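# Mount a one-way hub on every shaft

## Task

Put a hub onto each shaft so that, once seated, it spins freely around the shaft in the arrow's direction and is blocked in the opposite direction; some hubs are worn and spin both ways, so those do not count as fitted.

## Robot and tools

Robot: two six-joint arms, left_arm and right_arm, each ending in a parallel gripper whose fingers can fold. Cameras: cam_high, cam_left_wrist, cam_right_wrist, each 672x504 pixels.

Frame: every pose, velocity and target is in the scene frame. Its origin sits at table-top height halfway between the two nominal arm bases; +z points up, +x points out over the table, and left_arm is on the +y side (not necessarily the image's left). A BASES line, if present, gives each real base's calibrated place. Reported hand positions can be off by a few centimetres. Gripper axes: fingers point along its own +z and open and close along its y. end_effector_position is the point between closed pads; fingertips reach about 33 mm beyond it (9 mm when fully open).

The 20-number row, used by every moving tool: numbers 1-10 are left_arm, 11-20 right_arm. Each half is x, y, z (metres), qw, qx, qy, qz (unit quaternion, w first), then gripper position, force_limit, speed (each in -1 to 1). The seven pose numbers are an absolute pose for that gripper in the scene frame, not an offset. Both halves must always be filled; for an arm that should stay, repeat the exact pose from the last result before it came to rest plus its last gripper numbers. Keep a constant quaternion across rows to hold orientation rather than copying a drifted reported one.

Gripper numbers: position +1 is fully open (140 mm), the pads touch near -0.8, -1 closes until blocked. force_limit sets squeeze (roughly 14 N at -1, 40 N at 0, 58 N at +1 for a slow close); faster closes squeeze harder. speed sets finger speed, about 30 mm/s at -1, 140 at 0, 250 at +1. Resending the same three numbers leaves a gripper alone; 0 is a real command. Grip with the outer quarter of the pads; nearer the palm, fingers fold and may drop narrow parts. Do not jab fingertips into a surface.

execute_actions(actions, cameras): actions is a list of actions; each action is a list of up to 15 rows, one row per 1/30 s step, the last row repeated to fill 15 steps (0.5 s). A target more than 0.6 m from the gripper's current position along any of its axes gets the action refused for both arms. Per step the controller clips commands to 70 mm and 16 degrees from the measured pose, so a far target may need several actions; the result's Hand target shows where the arm is actually headed. An empty list just reports state. cameras: list of names, [] for none, null or ["all"] for all.

move(target, speed, blend, stop_force, zero, blocking, cameras): drives each gripper in a straight line to the absolute pose(s) in target, either one 20-number row or a list of up to 15 rows (give all rows the same finger numbers). speed: m/s, 0.002 to 2, default 0.25 (turn rate up to twice that in rad/s); one value or one per leg. blend: corner rounding radius in m for lists, default 0. stop_force: 10 to 80 N, ends an arm's path when it feels that much push against its travel; use it only slowly, not while the gripper turns, and omit it when backing off a contact. zero (default true) rezeroes the force reading first. blocking=false returns after 0.5 s while the move continues; not allowed with stop_force. Paths ignore obstacles and the other arm, can overshoot at speed, and should not pass near an arm's own base. Result adds a move: line such as done, off_target, moving, held or fault, plus limits (paced = pose clipped, held = steps withheld).

wait(seconds 0-10, cameras): arms hold their last command. stop(cameras): brakes a running move. zoom_image(camera, region [x0,y0,x1,y1] in pixels, at most 504x504): enlarges part of that camera's latest image. clear_fault(arm: left_arm or right_arm): clears a reported torque or force fault; release a gripped fixed part first. finished_scene(scene): ends the current scene, given its number; irreversible.

Result lines: end_effector_position, end_effector_quat_wxyz, velocities; Joint positions, Joint torques, External joint torques, Flange force (gripper axes, includes held weight, noisy); Tool commands; position_measured in counts (3 open, 75 = 100 mm, 139 = 60 mm, 200 = 20 mm, 230 pads touching); object_status 0 moving, 1 blocked while opening, 2 blocked while closing (a grip), 3 reached target or pads met. A velocity list may read within noise.

Avoid: outside force of 144 N or joint contact torques (waist, shoulder 312; elbow 147; wrist joints 41.4 N m) which stop the arm; pressing past a firm contact with these stiff arms; contact or squeezing between the two arms; dropping, slamming or releasing moving parts; heavy twist on the gripper; stretched or strained poses that heat motors (MOTOR HOT, OVER-TEMPERATURE FAULT); anything ending up off the table.

Each tool is called after ">>>" as name([rows], argument=value, ...), one row to a line, values as JSON.

## Session

>>> execute_actions(actions=[])

Scene clock: 0.00 s.
left_arm: end_effector_position=(+0.5530, +0.3905, +0.2074) position_measured=3 object_status=3 end_effector_quat_wxyz=(+0.074, +0.952, -0.296, -0.015) | right_arm: end_effector_position=(+0.2165, -0.1306, +0.3003) position_measured=3 object_status=3 end_effector_quat_wxyz=(-0.031, +0.975, -0.166, +0.145)
Joint positions: left_arm=[-0.126 0.096 1.906 -0.155 1.191 2.048] | right_arm=[1.155 -0.145 1.984 -0.288 1.182 3.148]
Joint velocities: within noise
Joint torques (N m): no reading
External joint torques (N m): no reading
Flange force (N): no reading
Hand target: left_arm +0.5530, +0.3905, +0.2074; +0.074, +0.952, -0.296, -0.015 | right_arm +0.2165, -0.1306, +0.3003; -0.031, +0.975, -0.166, +0.145
Tool commands: left_gripper/position=+1.0 left_gripper/force_limit=+1.0 left_gripper/speed=+1.0 right_gripper/position=+1.0 right_gripper/force_limit=+1.0 right_gripper/speed=+1.0

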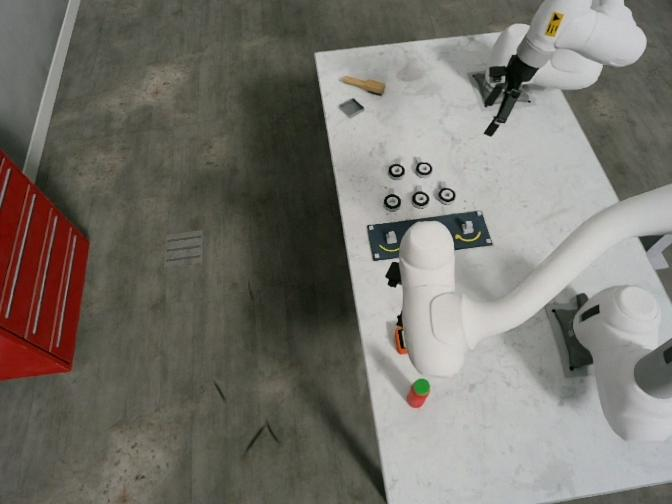

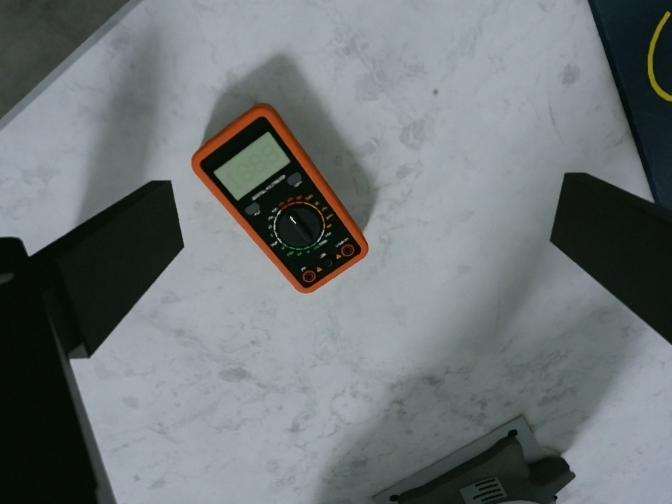

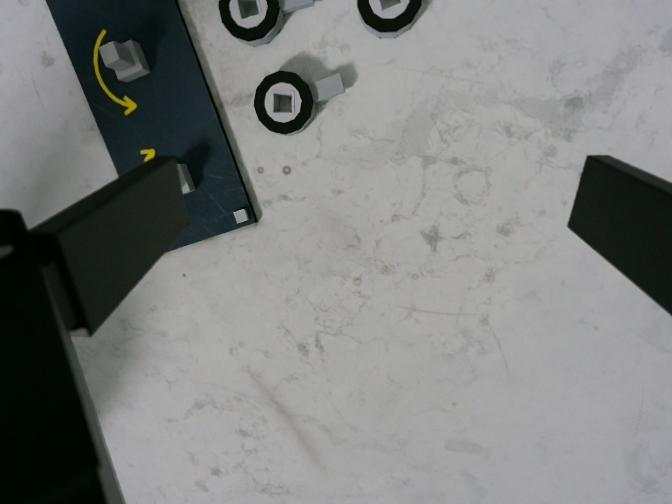

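>>> zoom_image(camera="cam_high", region=[340, 140, 520, 275])

>>> zoom_image(camera="cam_right_wrist", region=[0, 0, 450, 270])

Scaled by 2.800 (camera's finer frame: 960x720).

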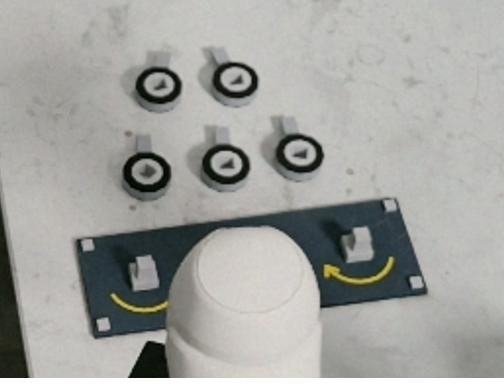

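Scaled by 1.120 (camera's finer frame: 960x720).

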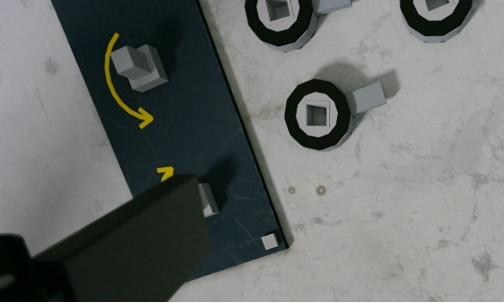

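>>> move(target=[0.40,0.52,0.35,0.074,0.952,-0.296,-0.015,1,1,1,0.2165,-0.1306,0.3003,-0.031,0.975,-0.166,0.145,1,1,1])

>>> zoom_image(camera="cam_high", region=[340, 140, 520, 275])

Scene clock: 15.13 s.
left_arm: end_effector_position=(+0.4000, +0.5200, +0.3500) position_measured=3 object_status=3 end_effector_quat_wxyz=(+0.074, +0.952, -0.296, -0.015) | right_arm: end_effector_position=(+0.2165, -0.1306, +0.3003) position_measured=3 object_status=3 end_effector_quat_wxyz=(-0.031, +0.975, -0.166, +0.145)
Joint positions: left_arm=[0.117 -0.228 1.939 -0.128 1.512 2.242] | right_arm=[1.154 -0.146 1.984 -0.287 1.181 3.146]
Joint torques (N m): left_arm=[-1.84 -17.77 -42.3 3.69 0.31 -0.37] | right_arm=[-3.49 -28.3 -37.8 2.69 -0.77 0.54]
External joint torques (N m): left_arm=[1.89 0.13 1.66 0.12 -0.13 0.37] | right_arm=[3.56 3.04 -2.64 0.58 0.47 -0.55]
Flange force (N): left_arm=[-4.7 -3.5 2.5] | right_arm=[-5.6 -9.8 -4.4]
Hand target: left_arm +0.4000, +0.5200, +0.3500; +0.074, +0.952, -0.296, -0.015 | right_arm +0.2165, -0.1306, +0.3003; -0.031, +0.975, -0.166, +0.145
Off the commanded pose: left_arm 0.000 m, 0 deg | right_arm 0.000 m, 0 deg.
move: done

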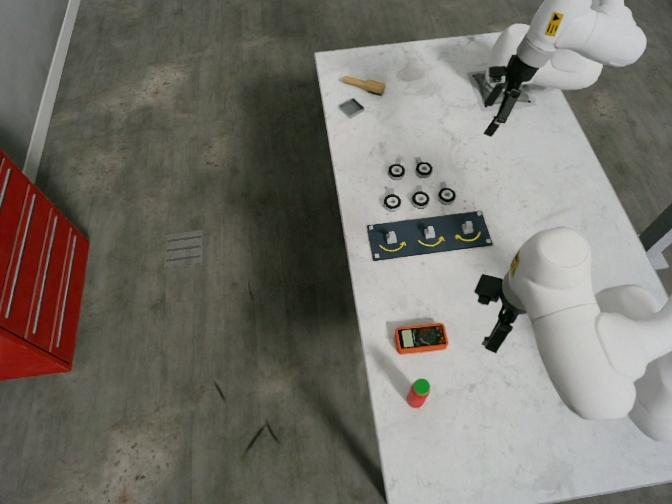

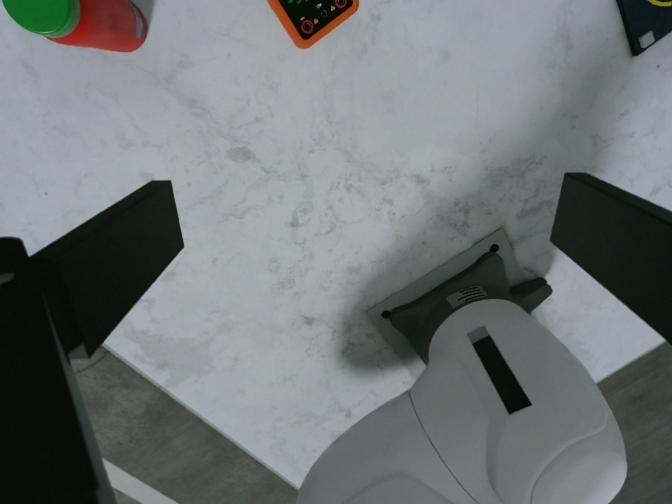

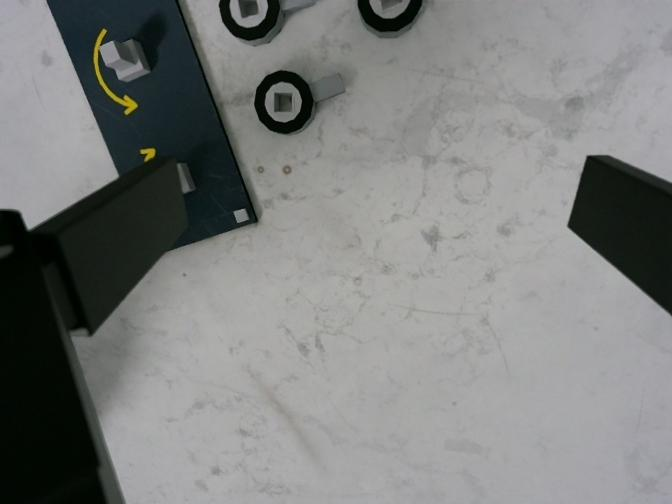

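Scaled by 2.800 (camera's finer frame: 960x720).

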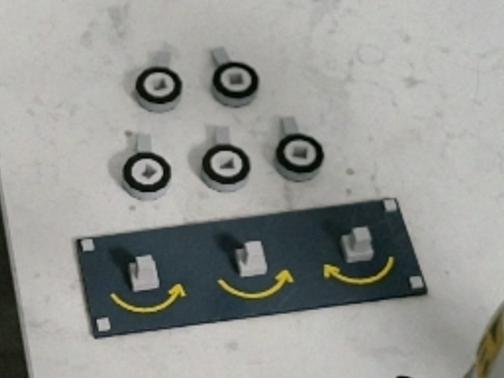

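>>> move(target=[0.40,0.52,0.35,0.074,0.952,-0.296,-0.015,1,1,1,0.35,-0.06,0.36,0,1,0,0,1,1,1])

Scene clock: 45.33 s.
left_arm: end_effector_position=(+0.4000, +0.5200, +0.3500) position_measured=3 object_status=3 end_effector_quat_wxyz=(+0.074, +0.952, -0.296, -0.015) | right_arm: end_effector_position=(+0.3500, -0.0600, +0.3600) position_measured=3 object_status=3 end_effector_quat_wxyz=(+0.000, +1.000, +0.000, +0.000)
Joint positions: left_arm=[0.118 -0.229 1.939 -0.128 1.512 2.242] | right_arm=[0.867 0.121 1.586 0 1.435 2.428]
Joint torques (N m): left_arm=[-1.31 -18.26 -42.46 3.67 0.51 -0.32] | right_arm=[-2.87 -55.92 -38.72 3.9 -0.34 0.47]
External joint torques (N m): left_arm=[1.45 0.49 1.79 0.14 -0.33 0.33] | right_arm=[3.2 1.83 -2.81 0.34 0.3 -0.47]
Flange force (N): left_arm=[-3.6 -3.0 3.3] | right_arm=[1.7 -9.2 -4.5]
Hand target: left_arm +0.4000, +0.5200, +0.3500; +0.074, +0.952, -0.296, -0.015 | right_arm +0.3500, -0.0600, +0.3600; +0.000, +1.000, +0.000, +0.000
Off the commanded pose: left_arm 0.000 m, 0 deg | right_arm 0.000 m, 0 deg.
move: done

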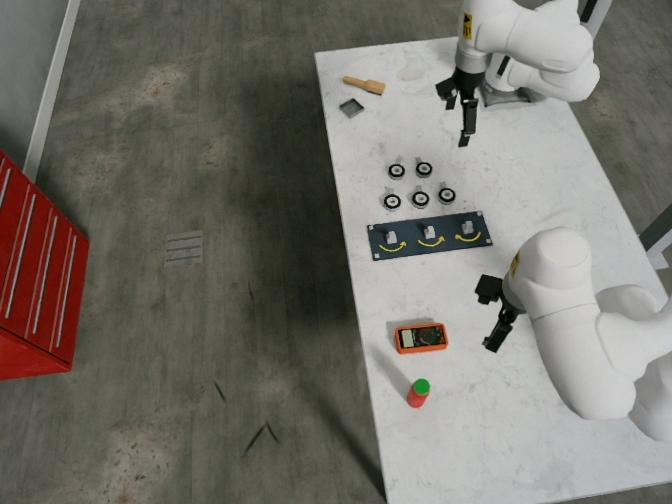

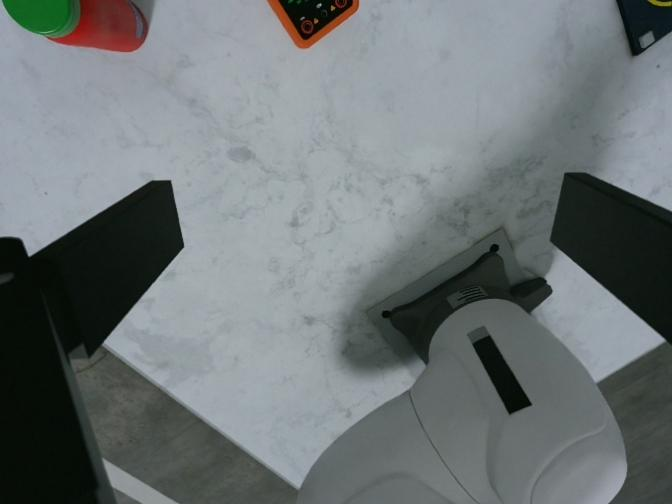

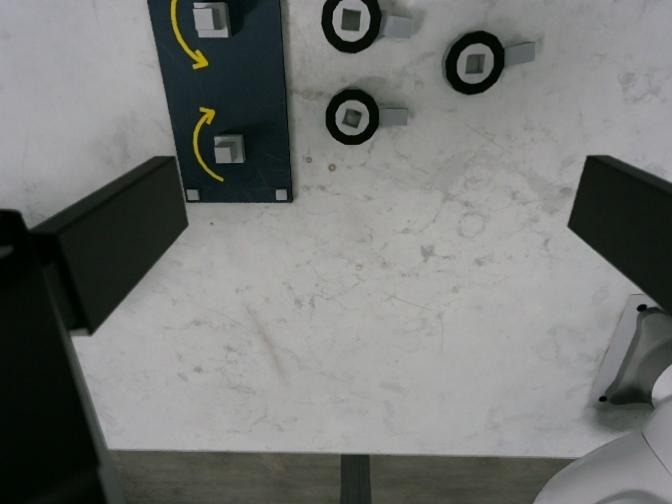

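>>> move(target=[0.40,0.52,0.35,0.074,0.952,-0.296,-0.015,1,1,1,0.5,-0.0,0.36,0,1,0,0,1,1,1], cameras=["cam_right_wrist"])

>>> zoom_image(camera="cam_right_wrist", region=[150, 0, 650, 350])

Scene clock: 53.90 s.
left_arm: end_effector_position=(+0.4000, +0.5200, +0.3500) position_measured=3 object_status=3 end_effector_quat_wxyz=(+0.074, +0.952, -0.296, -0.015) | right_arm: end_effector_position=(+0.5000, +0.0000, +0.3600) position_measured=3 object_status=3 end_effector_quat_wxyz=(+0.000, +1.000, +0.000, +0.000)
Joint positions: left_arm=[0.118 -0.229 1.939 -0.128 1.512 2.242] | right_arm=[0.771 0.354 1.291 0 1.496 2.332]
Joint torques (N m): left_arm=[-1.35 -17.42 -42.36 3.67 0.56 -0.25] | right_arm=[-3.51 -81.18 -39.45 3.71 -0.44 0.5]
External joint torques (N m): left_arm=[1.49 -0.54 1.64 0.15 -0.38 0.25] | right_arm=[3.78 3.5 -2.34 0.56 0.39 -0.5]
Flange force (N): left_arm=[-4.7 -1.8 3.0] | right_arm=[5.1 -11.4 -4.0]
Hand target: left_arm +0.4000, +0.5200, +0.3500; +0.074, +0.952, -0.296, -0.015 | right_arm +0.5000, +0.0000, +0.3600; +0.000, +1.000, +0.000, +0.000
Off the commanded pose: left_arm 0.000 m, 0 deg | right_arm 0.000 m, 0 deg.
move: done

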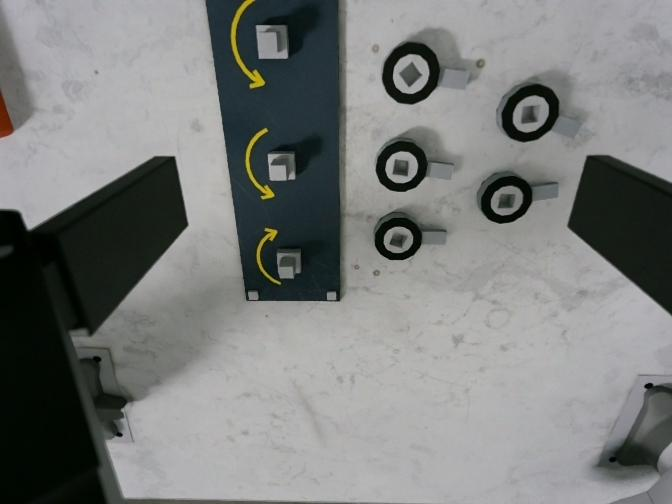

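Scaled by 1.008 (camera's finer frame: 960x720).

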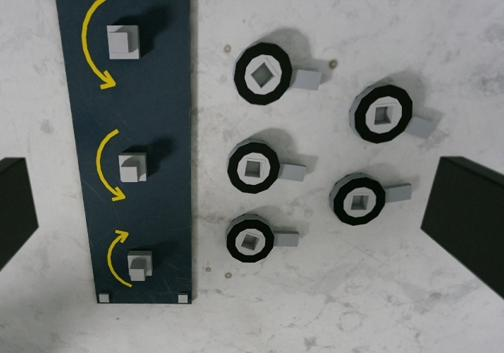

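>>> move(target=[0.40,0.52,0.35,0.074,0.952,-0.296,-0.015,1,1,1,0.397,-0.061,0.2,0,0.7071,-0.7071,0,0.6,1,1], cameras=["cam_right_wrist","cam_high"])

Scene clock: 153.20 s.
left_arm: end_effector_position=(+0.4000, +0.5200, +0.3500) position_measured=3 object_status=3 end_effector_quat_wxyz=(+0.074, +0.952, -0.296, -0.015) | right_arm: end_effector_position=(+0.3970, -0.0610, +0.2000) position_measured=53 object_status=3 end_effector_quat_wxyz=(+0.000, +0.707, -0.707, +0.000)
Joint positions: left_arm=[0.118 -0.229 1.939 -0.128 1.512 2.242] | right_arm=[0.812 0.236 1.745 0 1.161 3.944]
Joint torques (N m): left_arm=[-1.44 -18.11 -42.24 3.73 0.4 -0.24] | right_arm=[-2.67 -64.55 -35.95 3.33 -0.46 0.82]
External joint torques (N m): left_arm=[1.54 0.46 1.58 0.07 -0.22 0.25] | right_arm=[2.87 1.99 -2.46 0.59 0.49 -0.82]
Flange force (N): left_arm=[-3.5 -3.1 2.7] | right_arm=[-8.2 -3.0 -2.3]
Hand target: left_arm +0.4000, +0.5200, +0.3500; +0.074, +0.952, -0.296, -0.015 | right_arm +0.3970, -0.0610, +0.2000; +0.000, +0.707, -0.707, +0.000
Off the commanded pose: left_arm 0.000 m, 0 deg | right_arm 0.000 m, 0 deg.
move: done
Images, in order (width x height): cam_high 672x504, cam_right_wrist 672x504.

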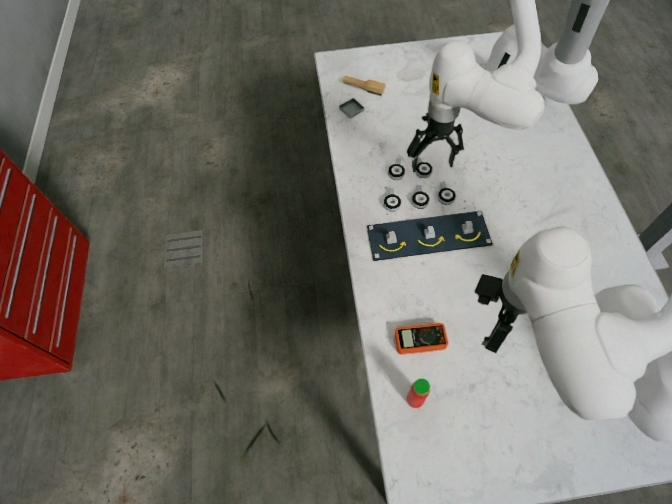

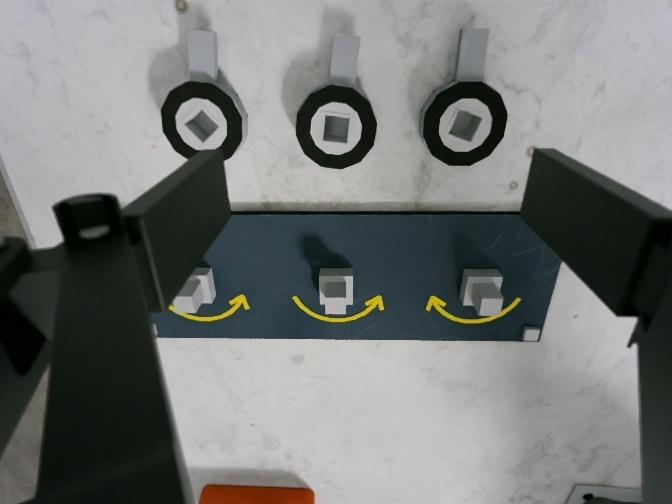

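>>> zoom_image(camera="cam_right_wrist", region=[130, 0, 560, 345])

Scaled by 1.172 (camera's finer frame: 960x720).

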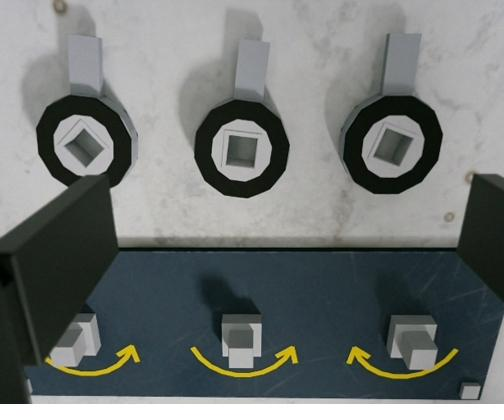

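>>> move(target=[0.40,0.52,0.35,0.074,0.952,-0.296,-0.015,1,1,1,0.405,-0.061,0.1,0,0.7071,-0.7071,0,0.6,1,1], cameras=["cam_right_wrist"])

Scene clock: 175.07 s.
left_arm: end_effector_position=(+0.4000, +0.5200, +0.3500) position_measured=3 object_status=3 end_effector_quat_wxyz=(+0.074, +0.952, -0.296, -0.015) | right_arm: end_effector_position=(+0.4050, -0.0610, +0.1001) position_measured=53 object_status=3 end_effector_quat_wxyz=(+0.000, +0.707, -0.707, +0.000)
Joint positions: left_arm=[0.118 -0.229 1.939 -0.128 1.512 2.242] | right_arm=[0.803 0.322 1.832 0 0.987 3.935]
Joint torques (N m): left_arm=[-1.22 -18.01 -42.59 3.71 0.47 -0.22] | right_arm=[-3.01 -68.2 -32.51 2.93 -0.67 0.45]
External joint torques (N m): left_arm=[1.38 0.11 1.87 0.11 -0.29 0.23] | right_arm=[3.07 0.44 -2.48 0.64 0.69 -0.45]
Flange force (N): left_arm=[-3.9 -2.1 3.3] | right_arm=[-7.2 -1.1 -2.9]
Hand target: left_arm +0.4000, +0.5200, +0.3500; +0.074, +0.952, -0.296, -0.015 | right_arm +0.4050, -0.0610, +0.1000; +0.000, +0.707, -0.707, +0.000
Off the commanded pose: left_arm 0.000 m, 0 deg | right_arm 0.000 m, 0 deg.
move: done

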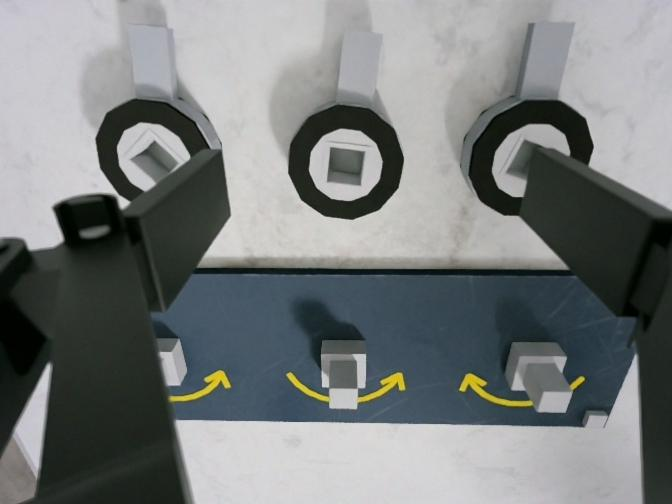

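>>> move(target=[0.40,0.52,0.35,0.074,0.952,-0.296,-0.015,1,1,1,0.414,-0.061,0.07,0,0.7071,-0.7071,0,0.6,1,1], cameras=["cam_right_wrist","cam_high"])

>>> zoom_image(camera="cam_high", region=[370, 110, 490, 230])

Scene clock: 190.10 s.
left_arm: end_effector_position=(+0.4000, +0.5200, +0.3500) position_measured=3 object_status=3 end_effector_quat_wxyz=(+0.074, +0.952, -0.296, -0.015) | right_arm: end_effector_position=(+0.4140, -0.0610, +0.0701) position_measured=53 object_status=3 end_effector_quat_wxyz=(+0.000, +0.707, -0.707, +0.000)
Joint positions: left_arm=[0.118 -0.229 1.939 -0.128 1.512 2.242] | right_arm=[0.794 0.359 1.844 0 0.939 3.926]
Joint torques (N m): left_arm=[-1.59 -17.94 -42.72 3.6 0.53 -0.24] | right_arm=[-2.55 -74.44 -30.87 2.84 -0.59 0.5]
External joint torques (N m): left_arm=[1.7 0.32 2.07 0.21 -0.35 0.25] | right_arm=[2.62 4.21 -2.95 0.62 0.61 -0.5]
Flange force (N): left_arm=[-4.3 -3.0 3.7] | right_arm=[-11.2 -5.8 0.9]
Hand target: left_arm +0.4000, +0.5200, +0.3500; +0.074, +0.952, -0.296, -0.015 | right_arm +0.4140, -0.0610, +0.0700; +0.000, +0.707, -0.707, +0.000
Off the commanded pose: left_arm 0.000 m, 0 deg | right_arm 0.000 m, 0 deg.
move: done
Images, in order (width x height): cam_high 672x504, cam_right_wrist 672x504.

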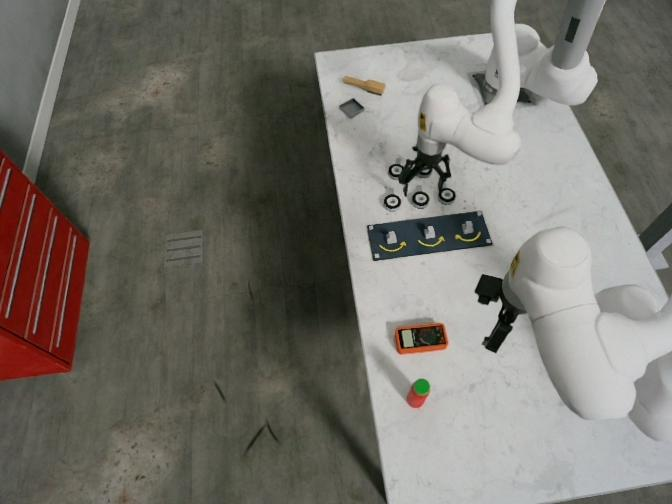

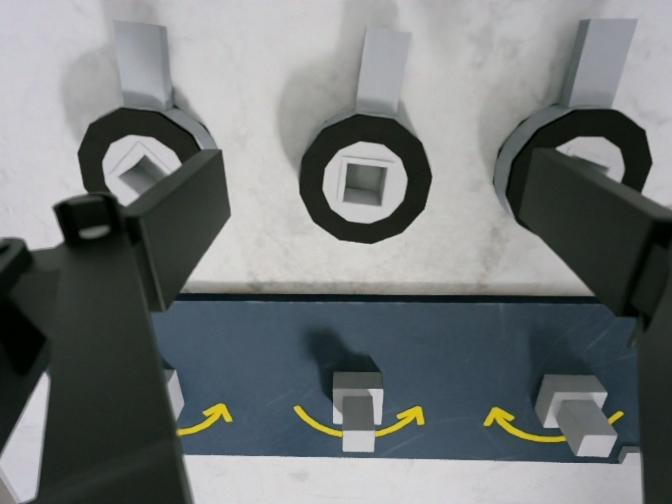

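Scaled by 4.200 (camera's finer frame: 960x720).

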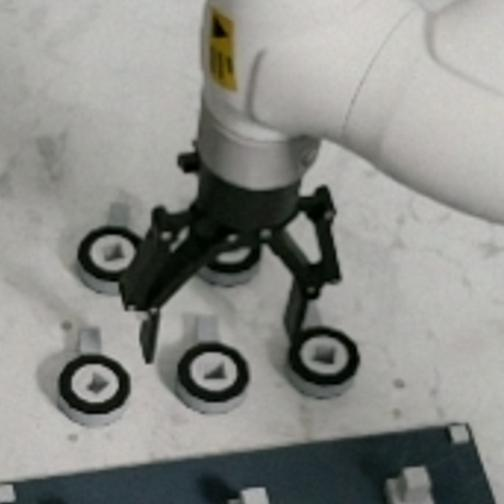

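>>> move(target=[0.40,0.52,0.35,0.074,0.952,-0.296,-0.015,1,1,1,0.417,-0.049,0.055,0,0.7071,-0.7071,0,0.6,1,1], cameras=["cam_right_wrist","cam_high"])

>>> zoom_image(camera="cam_high", region=[370, 110, 490, 230])

Scene clock: 208.40 s.
left_arm: end_effector_position=(+0.4000, +0.5200, +0.3500) position_measured=3 object_status=3 end_effector_quat_wxyz=(+0.074, +0.952, -0.296, -0.015) | right_arm: end_effector_position=(+0.4170, -0.0490, +0.0551) position_measured=53 object_status=3 end_effector_quat_wxyz=(+0.000, +0.707, -0.707, +0.000)
Joint positions: left_arm=[0.118 -0.229 1.939 -0.128 1.512 2.242] | right_arm=[0.803 0.389 1.833 0 0.92 3.935]
Joint torques (N m): left_arm=[-1.46 -18.09 -42.52 3.65 0.48 -0.16] | right_arm=[-3.95 -74.28 -30.44 2.82 -0.57 0.5]
External joint torques (N m): left_arm=[1.6 0.34 1.84 0.16 -0.3 0.17] | right_arm=[4.24 1.77 -2.85 0.58 0.59 -0.5]
Flange force (N): left_arm=[-3.8 -2.8 3.2] | right_arm=[-10.3 -1.8 -1.2]
Hand target: left_arm +0.4000, +0.5200, +0.3500; +0.074, +0.952, -0.296, -0.015 | right_arm +0.4170, -0.0490, +0.0550; +0.000, +0.707, -0.707, +0.000
Off the commanded pose: left_arm 0.000 m, 0 deg | right_arm 0.000 m, 0 deg.
move: done
Images, in order (width x height): cam_high 672x504, cam_right_wrist 672x504.

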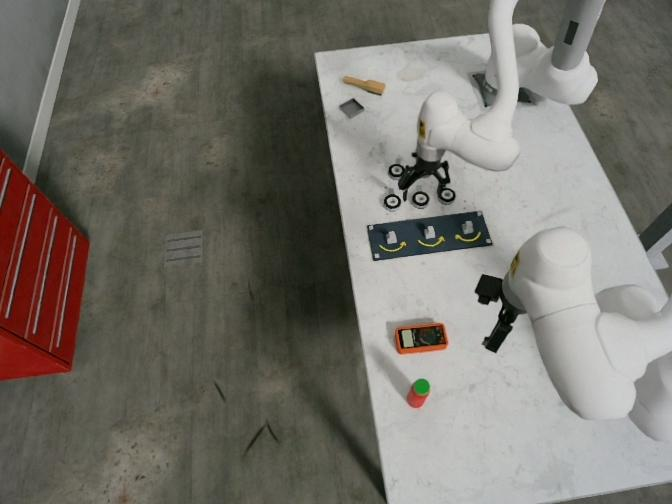

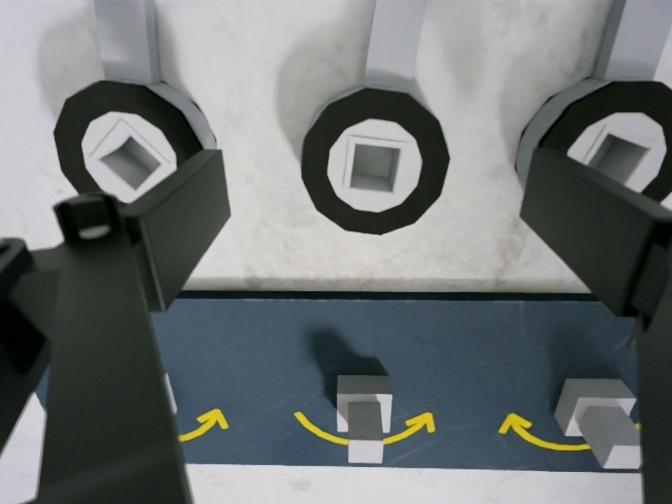

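Scaled by 4.200 (camera's finer frame: 960x720).

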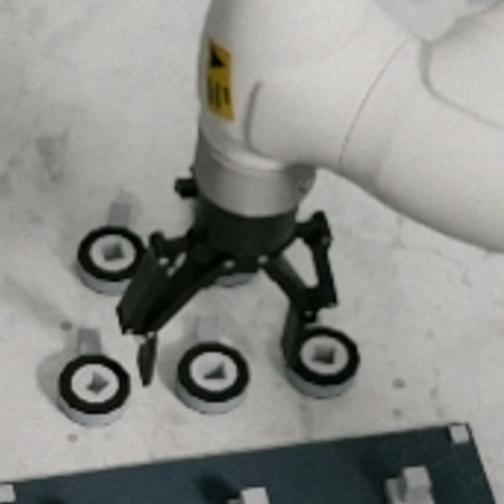

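>>> move(target=[0.40,0.52,0.35,0.074,0.952,-0.296,-0.015,1,1,1,0.417,-0.045,0.055,0,0.7071,-0.7071,0,0.25,1,0], cameras=["cam_right_wrist","cam_high"])

>>> zoom_image(camera="cam_high", region=[370, 110, 490, 230])

Scene clock: 224.13 s.
left_arm: end_effector_position=(+0.4000, +0.5200, +0.3500) position_measured=3 object_status=3 end_effector_quat_wxyz=(+0.074, +0.952, -0.296, -0.015) | right_arm: end_effector_position=(+0.4170, -0.0450, +0.0550) position_measured=98 object_status=3 end_effector_quat_wxyz=(+0.000, +0.707, -0.707, +0.000)
Joint positions: left_arm=[0.118 -0.229 1.939 -0.128 1.512 2.242] | right_arm=[0.807 0.393 1.826 0 0.922 3.939]
Joint torques (N m): left_arm=[-1.64 -17.69 -42.41 3.65 0.55 -0.25] | right_arm=[-2.73 -74.49 -31 2.82 -0.49 0.49]
External joint torques (N m): left_arm=[1.8 -0.24 1.73 0.16 -0.36 0.25] | right_arm=[3.16 1.45 -2.37 0.6 0.52 -0.49]
Flange force (N): left_arm=[-4.9 -2.7 3.0] | right_arm=[-8.1 -1.9 -1.1]
Hand target: left_arm +0.4000, +0.5200, +0.3500; +0.074, +0.952, -0.296, -0.015 | right_arm +0.4170, -0.0450, +0.0550; +0.000, +0.707, -0.707, +0.000
Off the commanded pose: left_arm 0.000 m, 0 deg | right_arm 0.000 m, 0 deg.
move: done
Images, in order (width x height): cam_high 672x504, cam_right_wrist 672x504.

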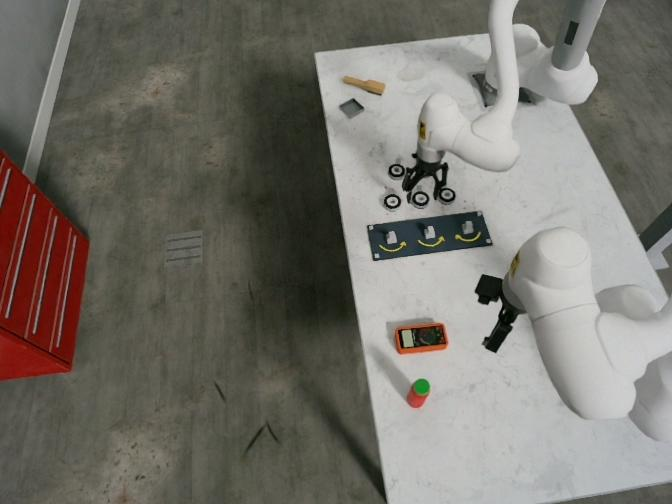

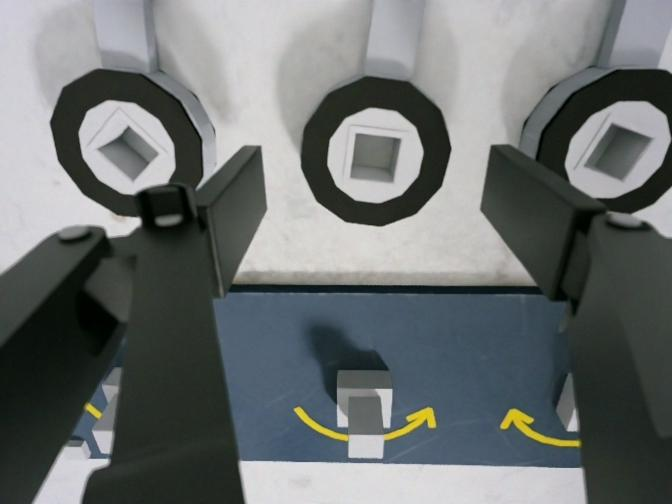

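Scaled by 4.200 (camera's finer frame: 960x720).

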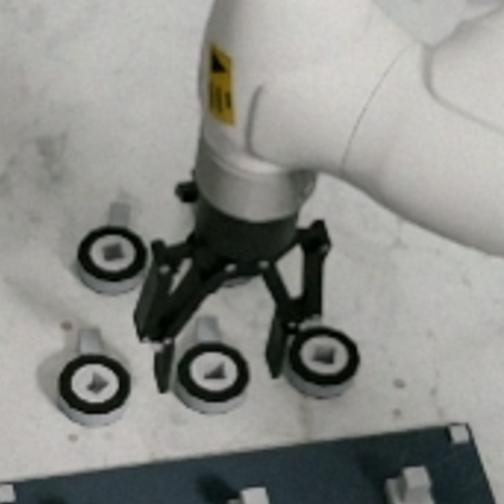

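>>> move(target=[0.40,0.52,0.35,0.074,0.952,-0.296,-0.015,1,1,1,0.417,-0.052,0.040,0,0.7071,-0.7071,0,0.25,1,0], cameras=["cam_right_wrist","cam_high"], speed=0.1)

>>> zoom_image(camera="cam_high", region=[370, 110, 490, 230])

Scene clock: 234.53 s.
left_arm: end_effector_position=(+0.4000, +0.5200, +0.3500) position_measured=3 object_status=3 end_effector_quat_wxyz=(+0.074, +0.952, -0.296, -0.015) | right_arm: end_effector_position=(+0.4170, -0.0520, +0.0400) position_measured=98 object_status=3 end_effector_quat_wxyz=(+0.000, +0.707, -0.707, +0.000)
Joint positions: left_arm=[0.118 -0.229 1.939 -0.128 1.512 2.242] | right_arm=[0.8 0.402 1.847 0 0.893 3.932]
Joint torques (N m): left_arm=[-1.18 -17.91 -42.56 3.64 0.47 -0.22] | right_arm=[-2.84 -75.31 -30.43 2.76 -0.31 0.49]
External joint torques (N m): left_arm=[1.29 0.28 1.88 0.17 -0.29 0.23] | right_arm=[3.14 2.28 -2.24 0.58 0.33 -0.49]
Flange force (N): left_arm=[-3.6 -2.2 3.4] | right_arm=[-8.5 -2.4 0.4]
Hand target: left_arm +0.4000, +0.5200, +0.3500; +0.074, +0.952, -0.296, -0.015 | right_arm +0.4170, -0.0520, +0.0400; +0.000, +0.707, -0.707, +0.000
Off the commanded pose: left_arm 0.000 m, 0 deg | right_arm 0.000 m, 0 deg.
move: done
Images, in order (width x height): cam_high 672x504, cam_right_wrist 672x504.

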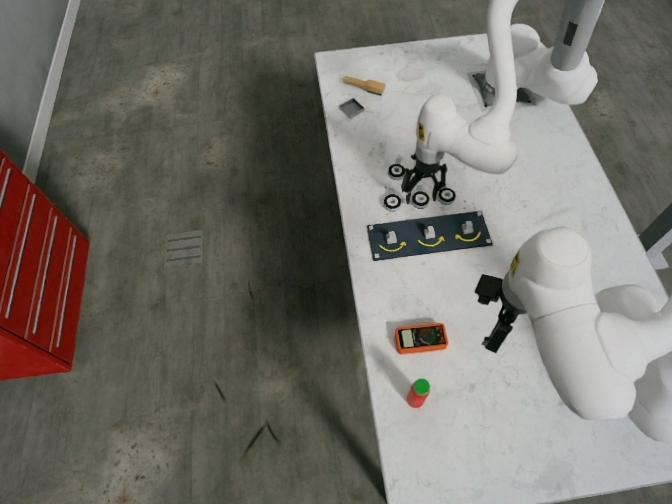

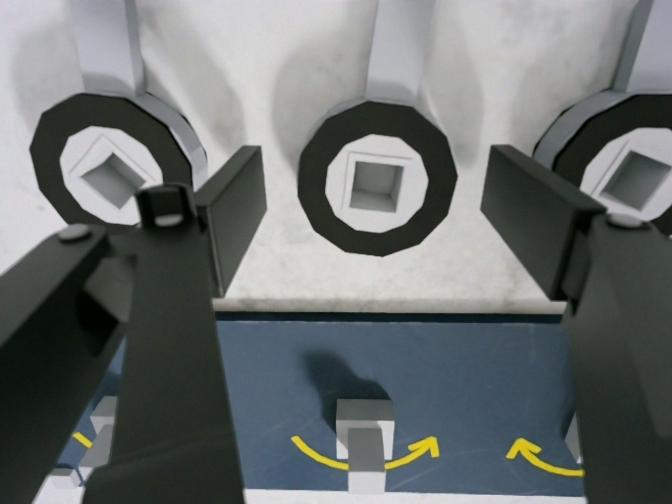

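Scaled by 4.200 (camera's finer frame: 960x720).

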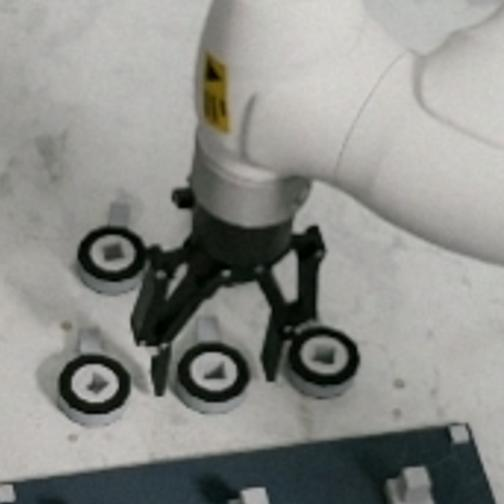

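>>> move([
  [0.40,0.52,0.35,0.074,0.952,-0.296,-0.015,1,1,1,0.417,-0.049,0.034,0,0.7071,-0.7071,0,0.25,1,0],
  [0.40,0.52,0.35,0.074,0.952,-0.296,-0.015,1,1,1,0.417,-0.049,0.034,0,0.7071,-0.7071,0,-1,-0.5,-1],
], cameras=["cam_right_wrist"], speed=0.1)

>>> wait(seconds=0.5, cameras=[])

Scene clock: 247.03 s.
left_arm: end_effector_position=(+0.4000, +0.5200, +0.3500) position_measured=3 object_status=3 end_effector_quat_wxyz=(+0.074, +0.952, -0.296, -0.015) | right_arm: end_effector_position=(+0.4170, -0.0490, +0.0340) position_measured=138 object_status=0 end_effector_quat_wxyz=(+0.000, +0.707, -0.707, +0.000)
Joint positions: left_arm=[0.118 -0.229 1.939 -0.128 1.512 2.242] | right_arm=[0.803 0.411 1.847 0 0.884 3.935]
Joint torques (N m): left_arm=[-1.49 -17.57 -42.5 3.7 0.47 -0.28] | right_arm=[-2.85 -71.1 -27.44 2.81 -0.76 0.59]
External joint torques (N m): left_arm=[1.61 -0.12 1.79 0.12 -0.29 0.29] | right_arm=[3.07 -2.52 -4.98 0.5 0.78 -0.58]
Flange force (N): left_arm=[-4.6 -2.5 3.1] | right_arm=[-8.2 -2.4 -7.2]
Hand target: left_arm +0.4000, +0.5200, +0.3500; +0.074, +0.952, -0.296, -0.015 | right_arm +0.4170, -0.0490, +0.0340; +0.000, +0.707, -0.707, +0.000
Off the commanded pose: left_arm 0.000 m, 0 deg | right_arm 0.000 m, 0 deg.
move: done

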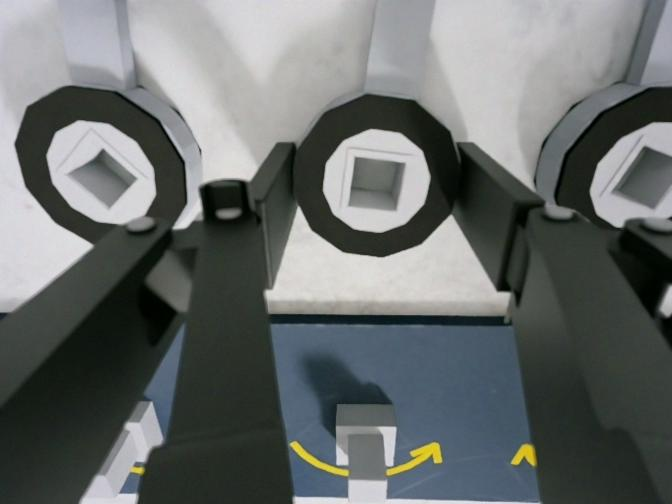

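Scene clock: 247.53 s.
left_arm: end_effector_position=(+0.4000, +0.5200, +0.3500) position_measured=3 object_status=3 end_effector_quat_wxyz=(+0.074, +0.952, -0.296, -0.015) | right_arm: end_effector_position=(+0.4170, -0.0490, +0.0340) position_measured=138 object_status=2 end_effector_quat_wxyz=(+0.000, +0.707, -0.707, +0.000)
Joint positions: left_arm=[0.118 -0.229 1.939 -0.128 1.512 2.242] | right_arm=[0.803 0.411 1.847 0 0.884 3.935]
Joint torques (N m): left_arm=[-0.95 -18.26 -42.56 3.73 0.46 -0.24] | right_arm=[-2.4 -71.44 -27.51 2.78 -0.66 0.52]
External joint torques (N m): left_arm=[1.1 0.39 1.9 0.08 -0.27 0.25] | right_arm=[2.69 -2.14 -4.83 0.54 0.69 -0.52]
Flange force (N): left_arm=[-3.2 -2.0 3.4] | right_arm=[-7.9 -2.8 -6.6]
Hand target: left_arm +0.4000, +0.5200, +0.3500; +0.074, +0.952, -0.296, -0.015 | right_arm +0.4170, -0.0490, +0.0340; +0.000, +0.707, -0.707, +0.000
Tool commands: left_gripper/position=+1.0 left_gripper/force_limit=+1.0 left_gripper/speed=+1.0 right_gripper/position=-1.0 right_gripper/force_limit=-0.5 right_gripper/speed=-1.0
Off the commanded pose: left_arm 0.000 m, 0 deg | right_arm 0.000 m, 0 deg.
wait: 0.50 s; at rest by 0.17 s

>>> move(target=[0.40,0.52,0.35,0.074,0.952,-0.296,-0.015,1,1,1,0.417,-0.049,0.15,0,0.7071,-0.7071,0,-1,-0.5,-1], cameras=["cam_right_wrist","cam_high"])

>>> zoom_image(camera="cam_right_wrist", region=[250, 220, 450, 370])

>>> zoom_image(camera="cam_high", region=[360, 150, 510, 270])

Scene clock: 278.73 s.
left_arm: end_effector_position=(+0.4000, +0.5200, +0.3500) position_measured=3 object_status=3 end_effector_quat_wxyz=(+0.074, +0.952, -0.296, -0.015) | right_arm: end_effector_position=(+0.4170, -0.0490, +0.1499) position_measured=138 object_status=2 end_effector_quat_wxyz=(+0.000, +0.707, -0.707, +0.000)
Joint positions: left_arm=[0.118 -0.229 1.939 -0.128 1.512 2.242] | right_arm=[0.803 0.304 1.753 0 1.084 3.935]
Joint torques (N m): left_arm=[-1.83 -18.22 -42.75 3.6 0.49 -0.26] | right_arm=[-2.77 -72.34 -36.79 3.16 -0.37 0.54]
External joint torques (N m): left_arm=[1.93 0.49 2.05 0.21 -0.31 0.27] | right_arm=[2.86 4.51 -0.16 0.6 0.39 -0.54]
Flange force (N): left_arm=[-4.5 -3.6 3.5] | right_arm=[-7.7 -2.3 2.6]
Hand target: left_arm +0.4000, +0.5200, +0.3500; +0.074, +0.952, -0.296, -0.015 | right_arm +0.4170, -0.0490, +0.1500; +0.000, +0.707, -0.707, +0.000
Off the commanded pose: left_arm 0.000 m, 0 deg | right_arm 0.000 m, 0 deg.
move: done
Images, in order (width x height): cam_high 672x504, cam_right_wrist 672x504.

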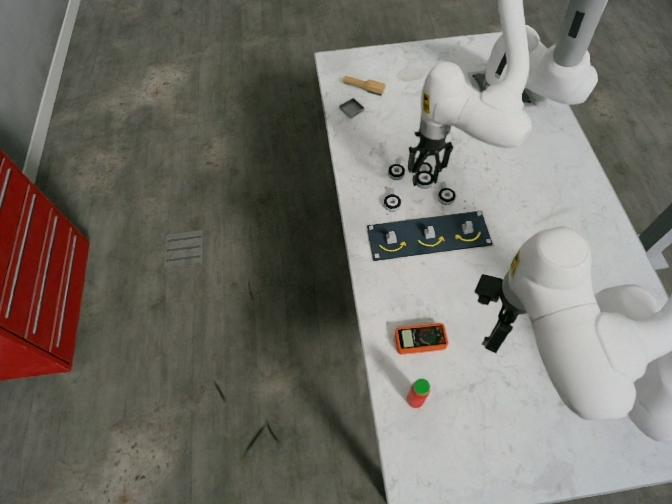

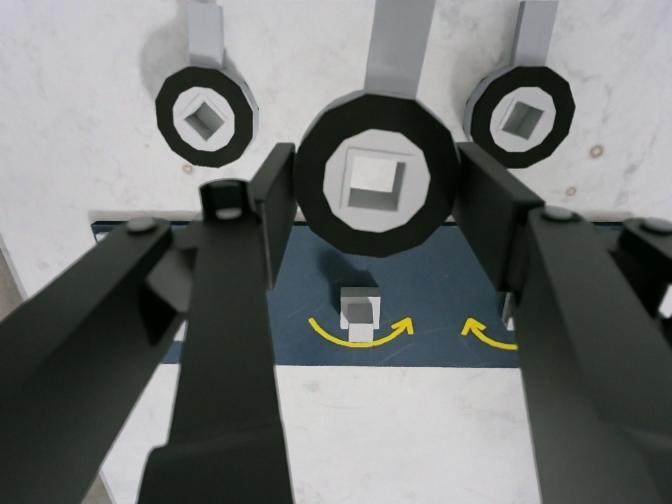

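Scaled by 2.520 (camera's finer frame: 960x720).

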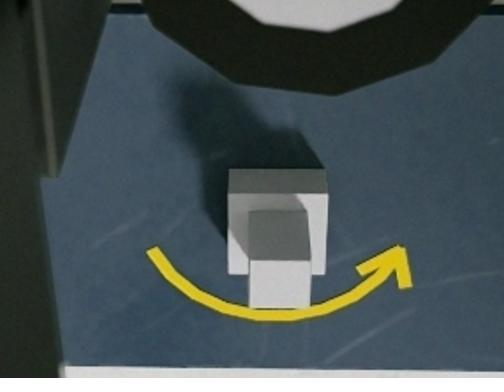

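Scaled by 3.360 (camera's finer frame: 960x720).

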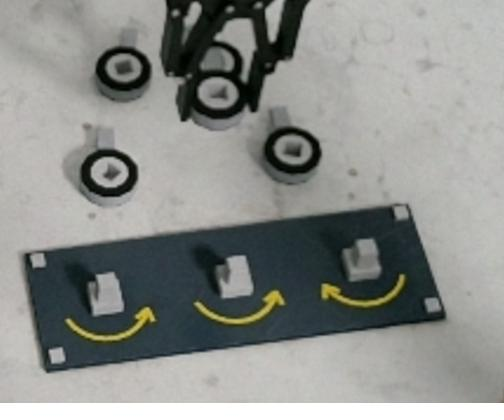

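>>> move(target=[0.40,0.52,0.35,0.074,0.952,-0.296,-0.015,1,1,1,0.419,0.07,0.12,0,0.7071,-0.7071,0,-1,-0.5,-1], cameras=["cam_right_wrist","cam_high"])

>>> zoom_image(camera="cam_right_wrist", region=[280, 80, 480, 280])

>>> zoom_image(camera="cam_high", region=[370, 150, 510, 270])

Scene clock: 332.63 s.
left_arm: end_effector_position=(+0.4000, +0.5200, +0.3500) position_measured=3 object_status=3 end_effector_quat_wxyz=(+0.074, +0.952, -0.296, -0.015) | right_arm: end_effector_position=(+0.4190, +0.0700, +0.1200) position_measured=138 object_status=2 end_effector_quat_wxyz=(+0.000, +0.707, -0.707, +0.000)
Joint positions: left_arm=[0.118 -0.229 1.939 -0.128 1.512 2.242] | right_arm=[0.909 0.462 1.582 0 1.097 4.042]
Joint torques (N m): left_arm=[-1.15 -17.83 -42.41 3.69 0.56 -0.36] | right_arm=[-2.36 -87.75 -37.31 3.19 -0.35 0.5]
External joint torques (N m): left_arm=[1.2 0.52 1.81 0.11 -0.38 0.36] | right_arm=[2.78 4.33 0.06 0.62 0.38 -0.5]
Flange force (N): left_arm=[-3.2 -2.6 3.5] | right_arm=[-7.0 -1.4 2.6]
Hand target: left_arm +0.4000, +0.5200, +0.3500; +0.074, +0.952, -0.296, -0.015 | right_arm +0.4190, +0.0700, +0.1200; +0.000, +0.707, -0.707, +0.000
Off the commanded pose: left_arm 0.000 m, 0 deg | right_arm 0.000 m, 0 deg.
move: done
Images, in order (width x height): cam_high 672x504, cam_right_wrist 672x504.

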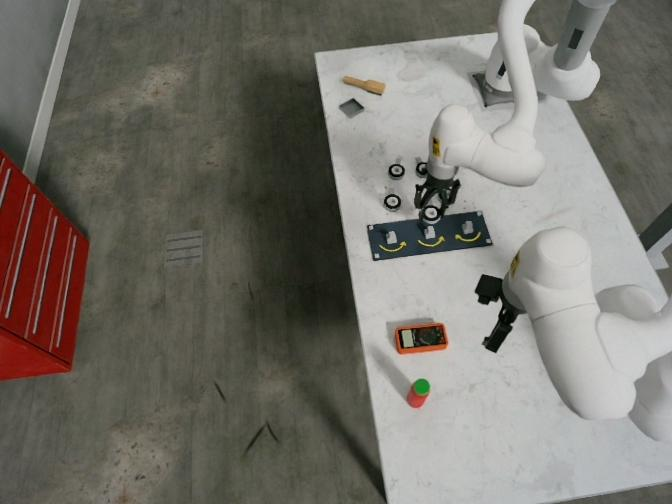

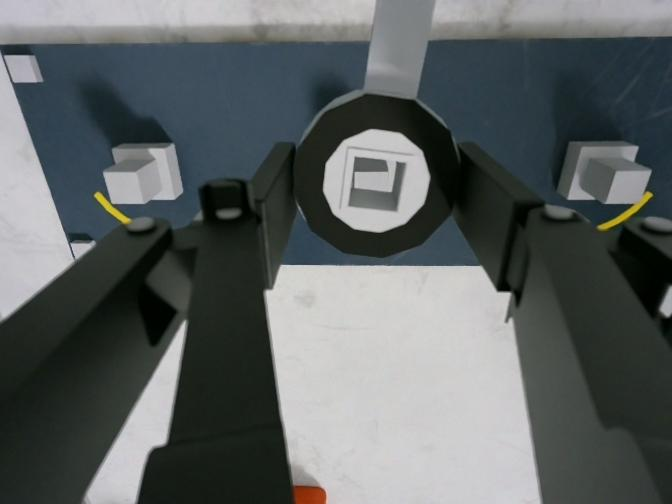

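Scaled by 2.520 (camera's finer frame: 960x720).

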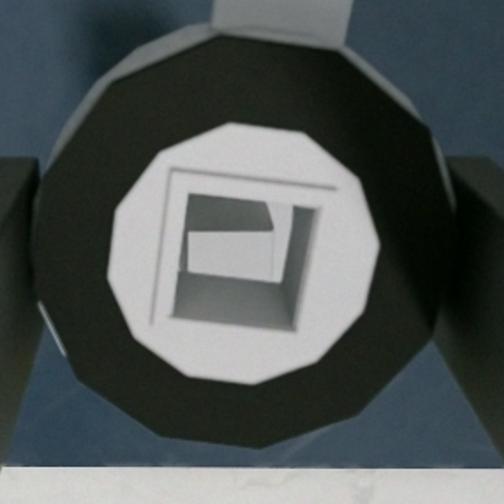

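Scaled by 3.600 (camera's finer frame: 960x720).

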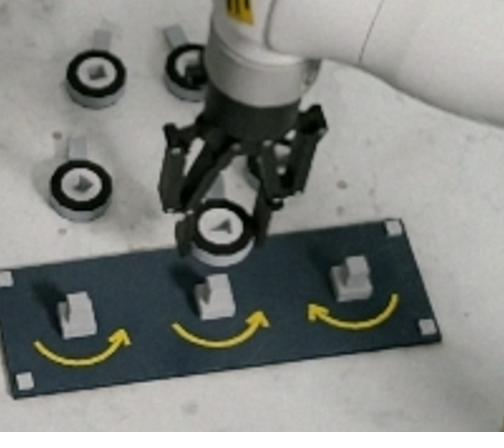

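>>> move(target=[0.40,0.52,0.35,0.074,0.952,-0.296,-0.015,1,1,1,0.418,0.092,0.105,0,0.7461,-0.6659,0,-1,-0.5,-1], cameras=["cam_right_wrist"])

>>> zoom_image(camera="cam_right_wrist", region=[280, 80, 480, 280])

Scene clock: 353.80 s.
left_arm: end_effector_position=(+0.4000, +0.5200, +0.3500) position_measured=3 object_status=3 end_effector_quat_wxyz=(+0.074, +0.952, -0.296, -0.015) | right_arm: end_effector_position=(+0.4180, +0.0920, +0.1050) position_measured=138 object_status=2 end_effector_quat_wxyz=(+0.000, +0.746, -0.666, +0.000)
Joint positions: left_arm=[0.118 -0.229 1.939 -0.128 1.512 2.242] | right_arm=[0.928 0.498 1.555 0 1.088 3.946]
Joint torques (N m): left_arm=[-1.35 -18.03 -42.49 3.71 0.53 -0.38] | right_arm=[-2.86 -91.58 -36.1 3.21 -0.42 0.47]
External joint torques (N m): left_arm=[1.45 0.4 1.84 0.1 -0.34 0.39] | right_arm=[3 5.16 -0.96 0.58 0.45 -0.47]
Flange force (N): left_arm=[-3.8 -3.0 3.4] | right_arm=[-9.7 -4.3 2.4]
Hand target: left_arm +0.4000, +0.5200, +0.3500; +0.074, +0.952, -0.296, -0.015 | right_arm +0.4180, +0.0920, +0.1050; +0.000, +0.746, -0.666, +0.000
Off the commanded pose: left_arm 0.000 m, 0 deg | right_arm 0.000 m, 0 deg.
move: done

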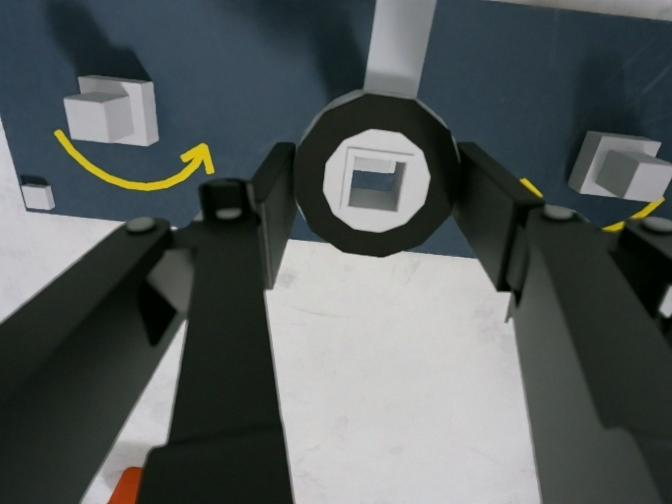

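Scaled by 2.520 (camera's finer frame: 960x720).

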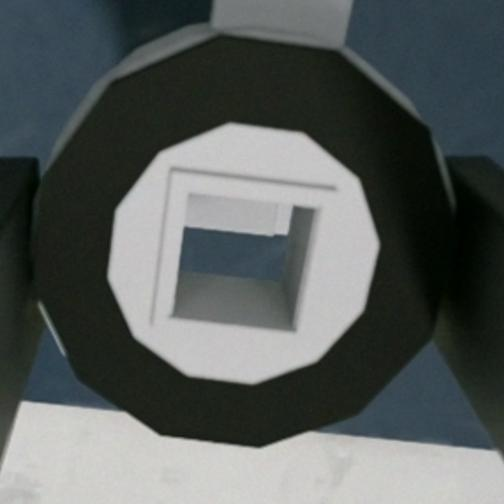

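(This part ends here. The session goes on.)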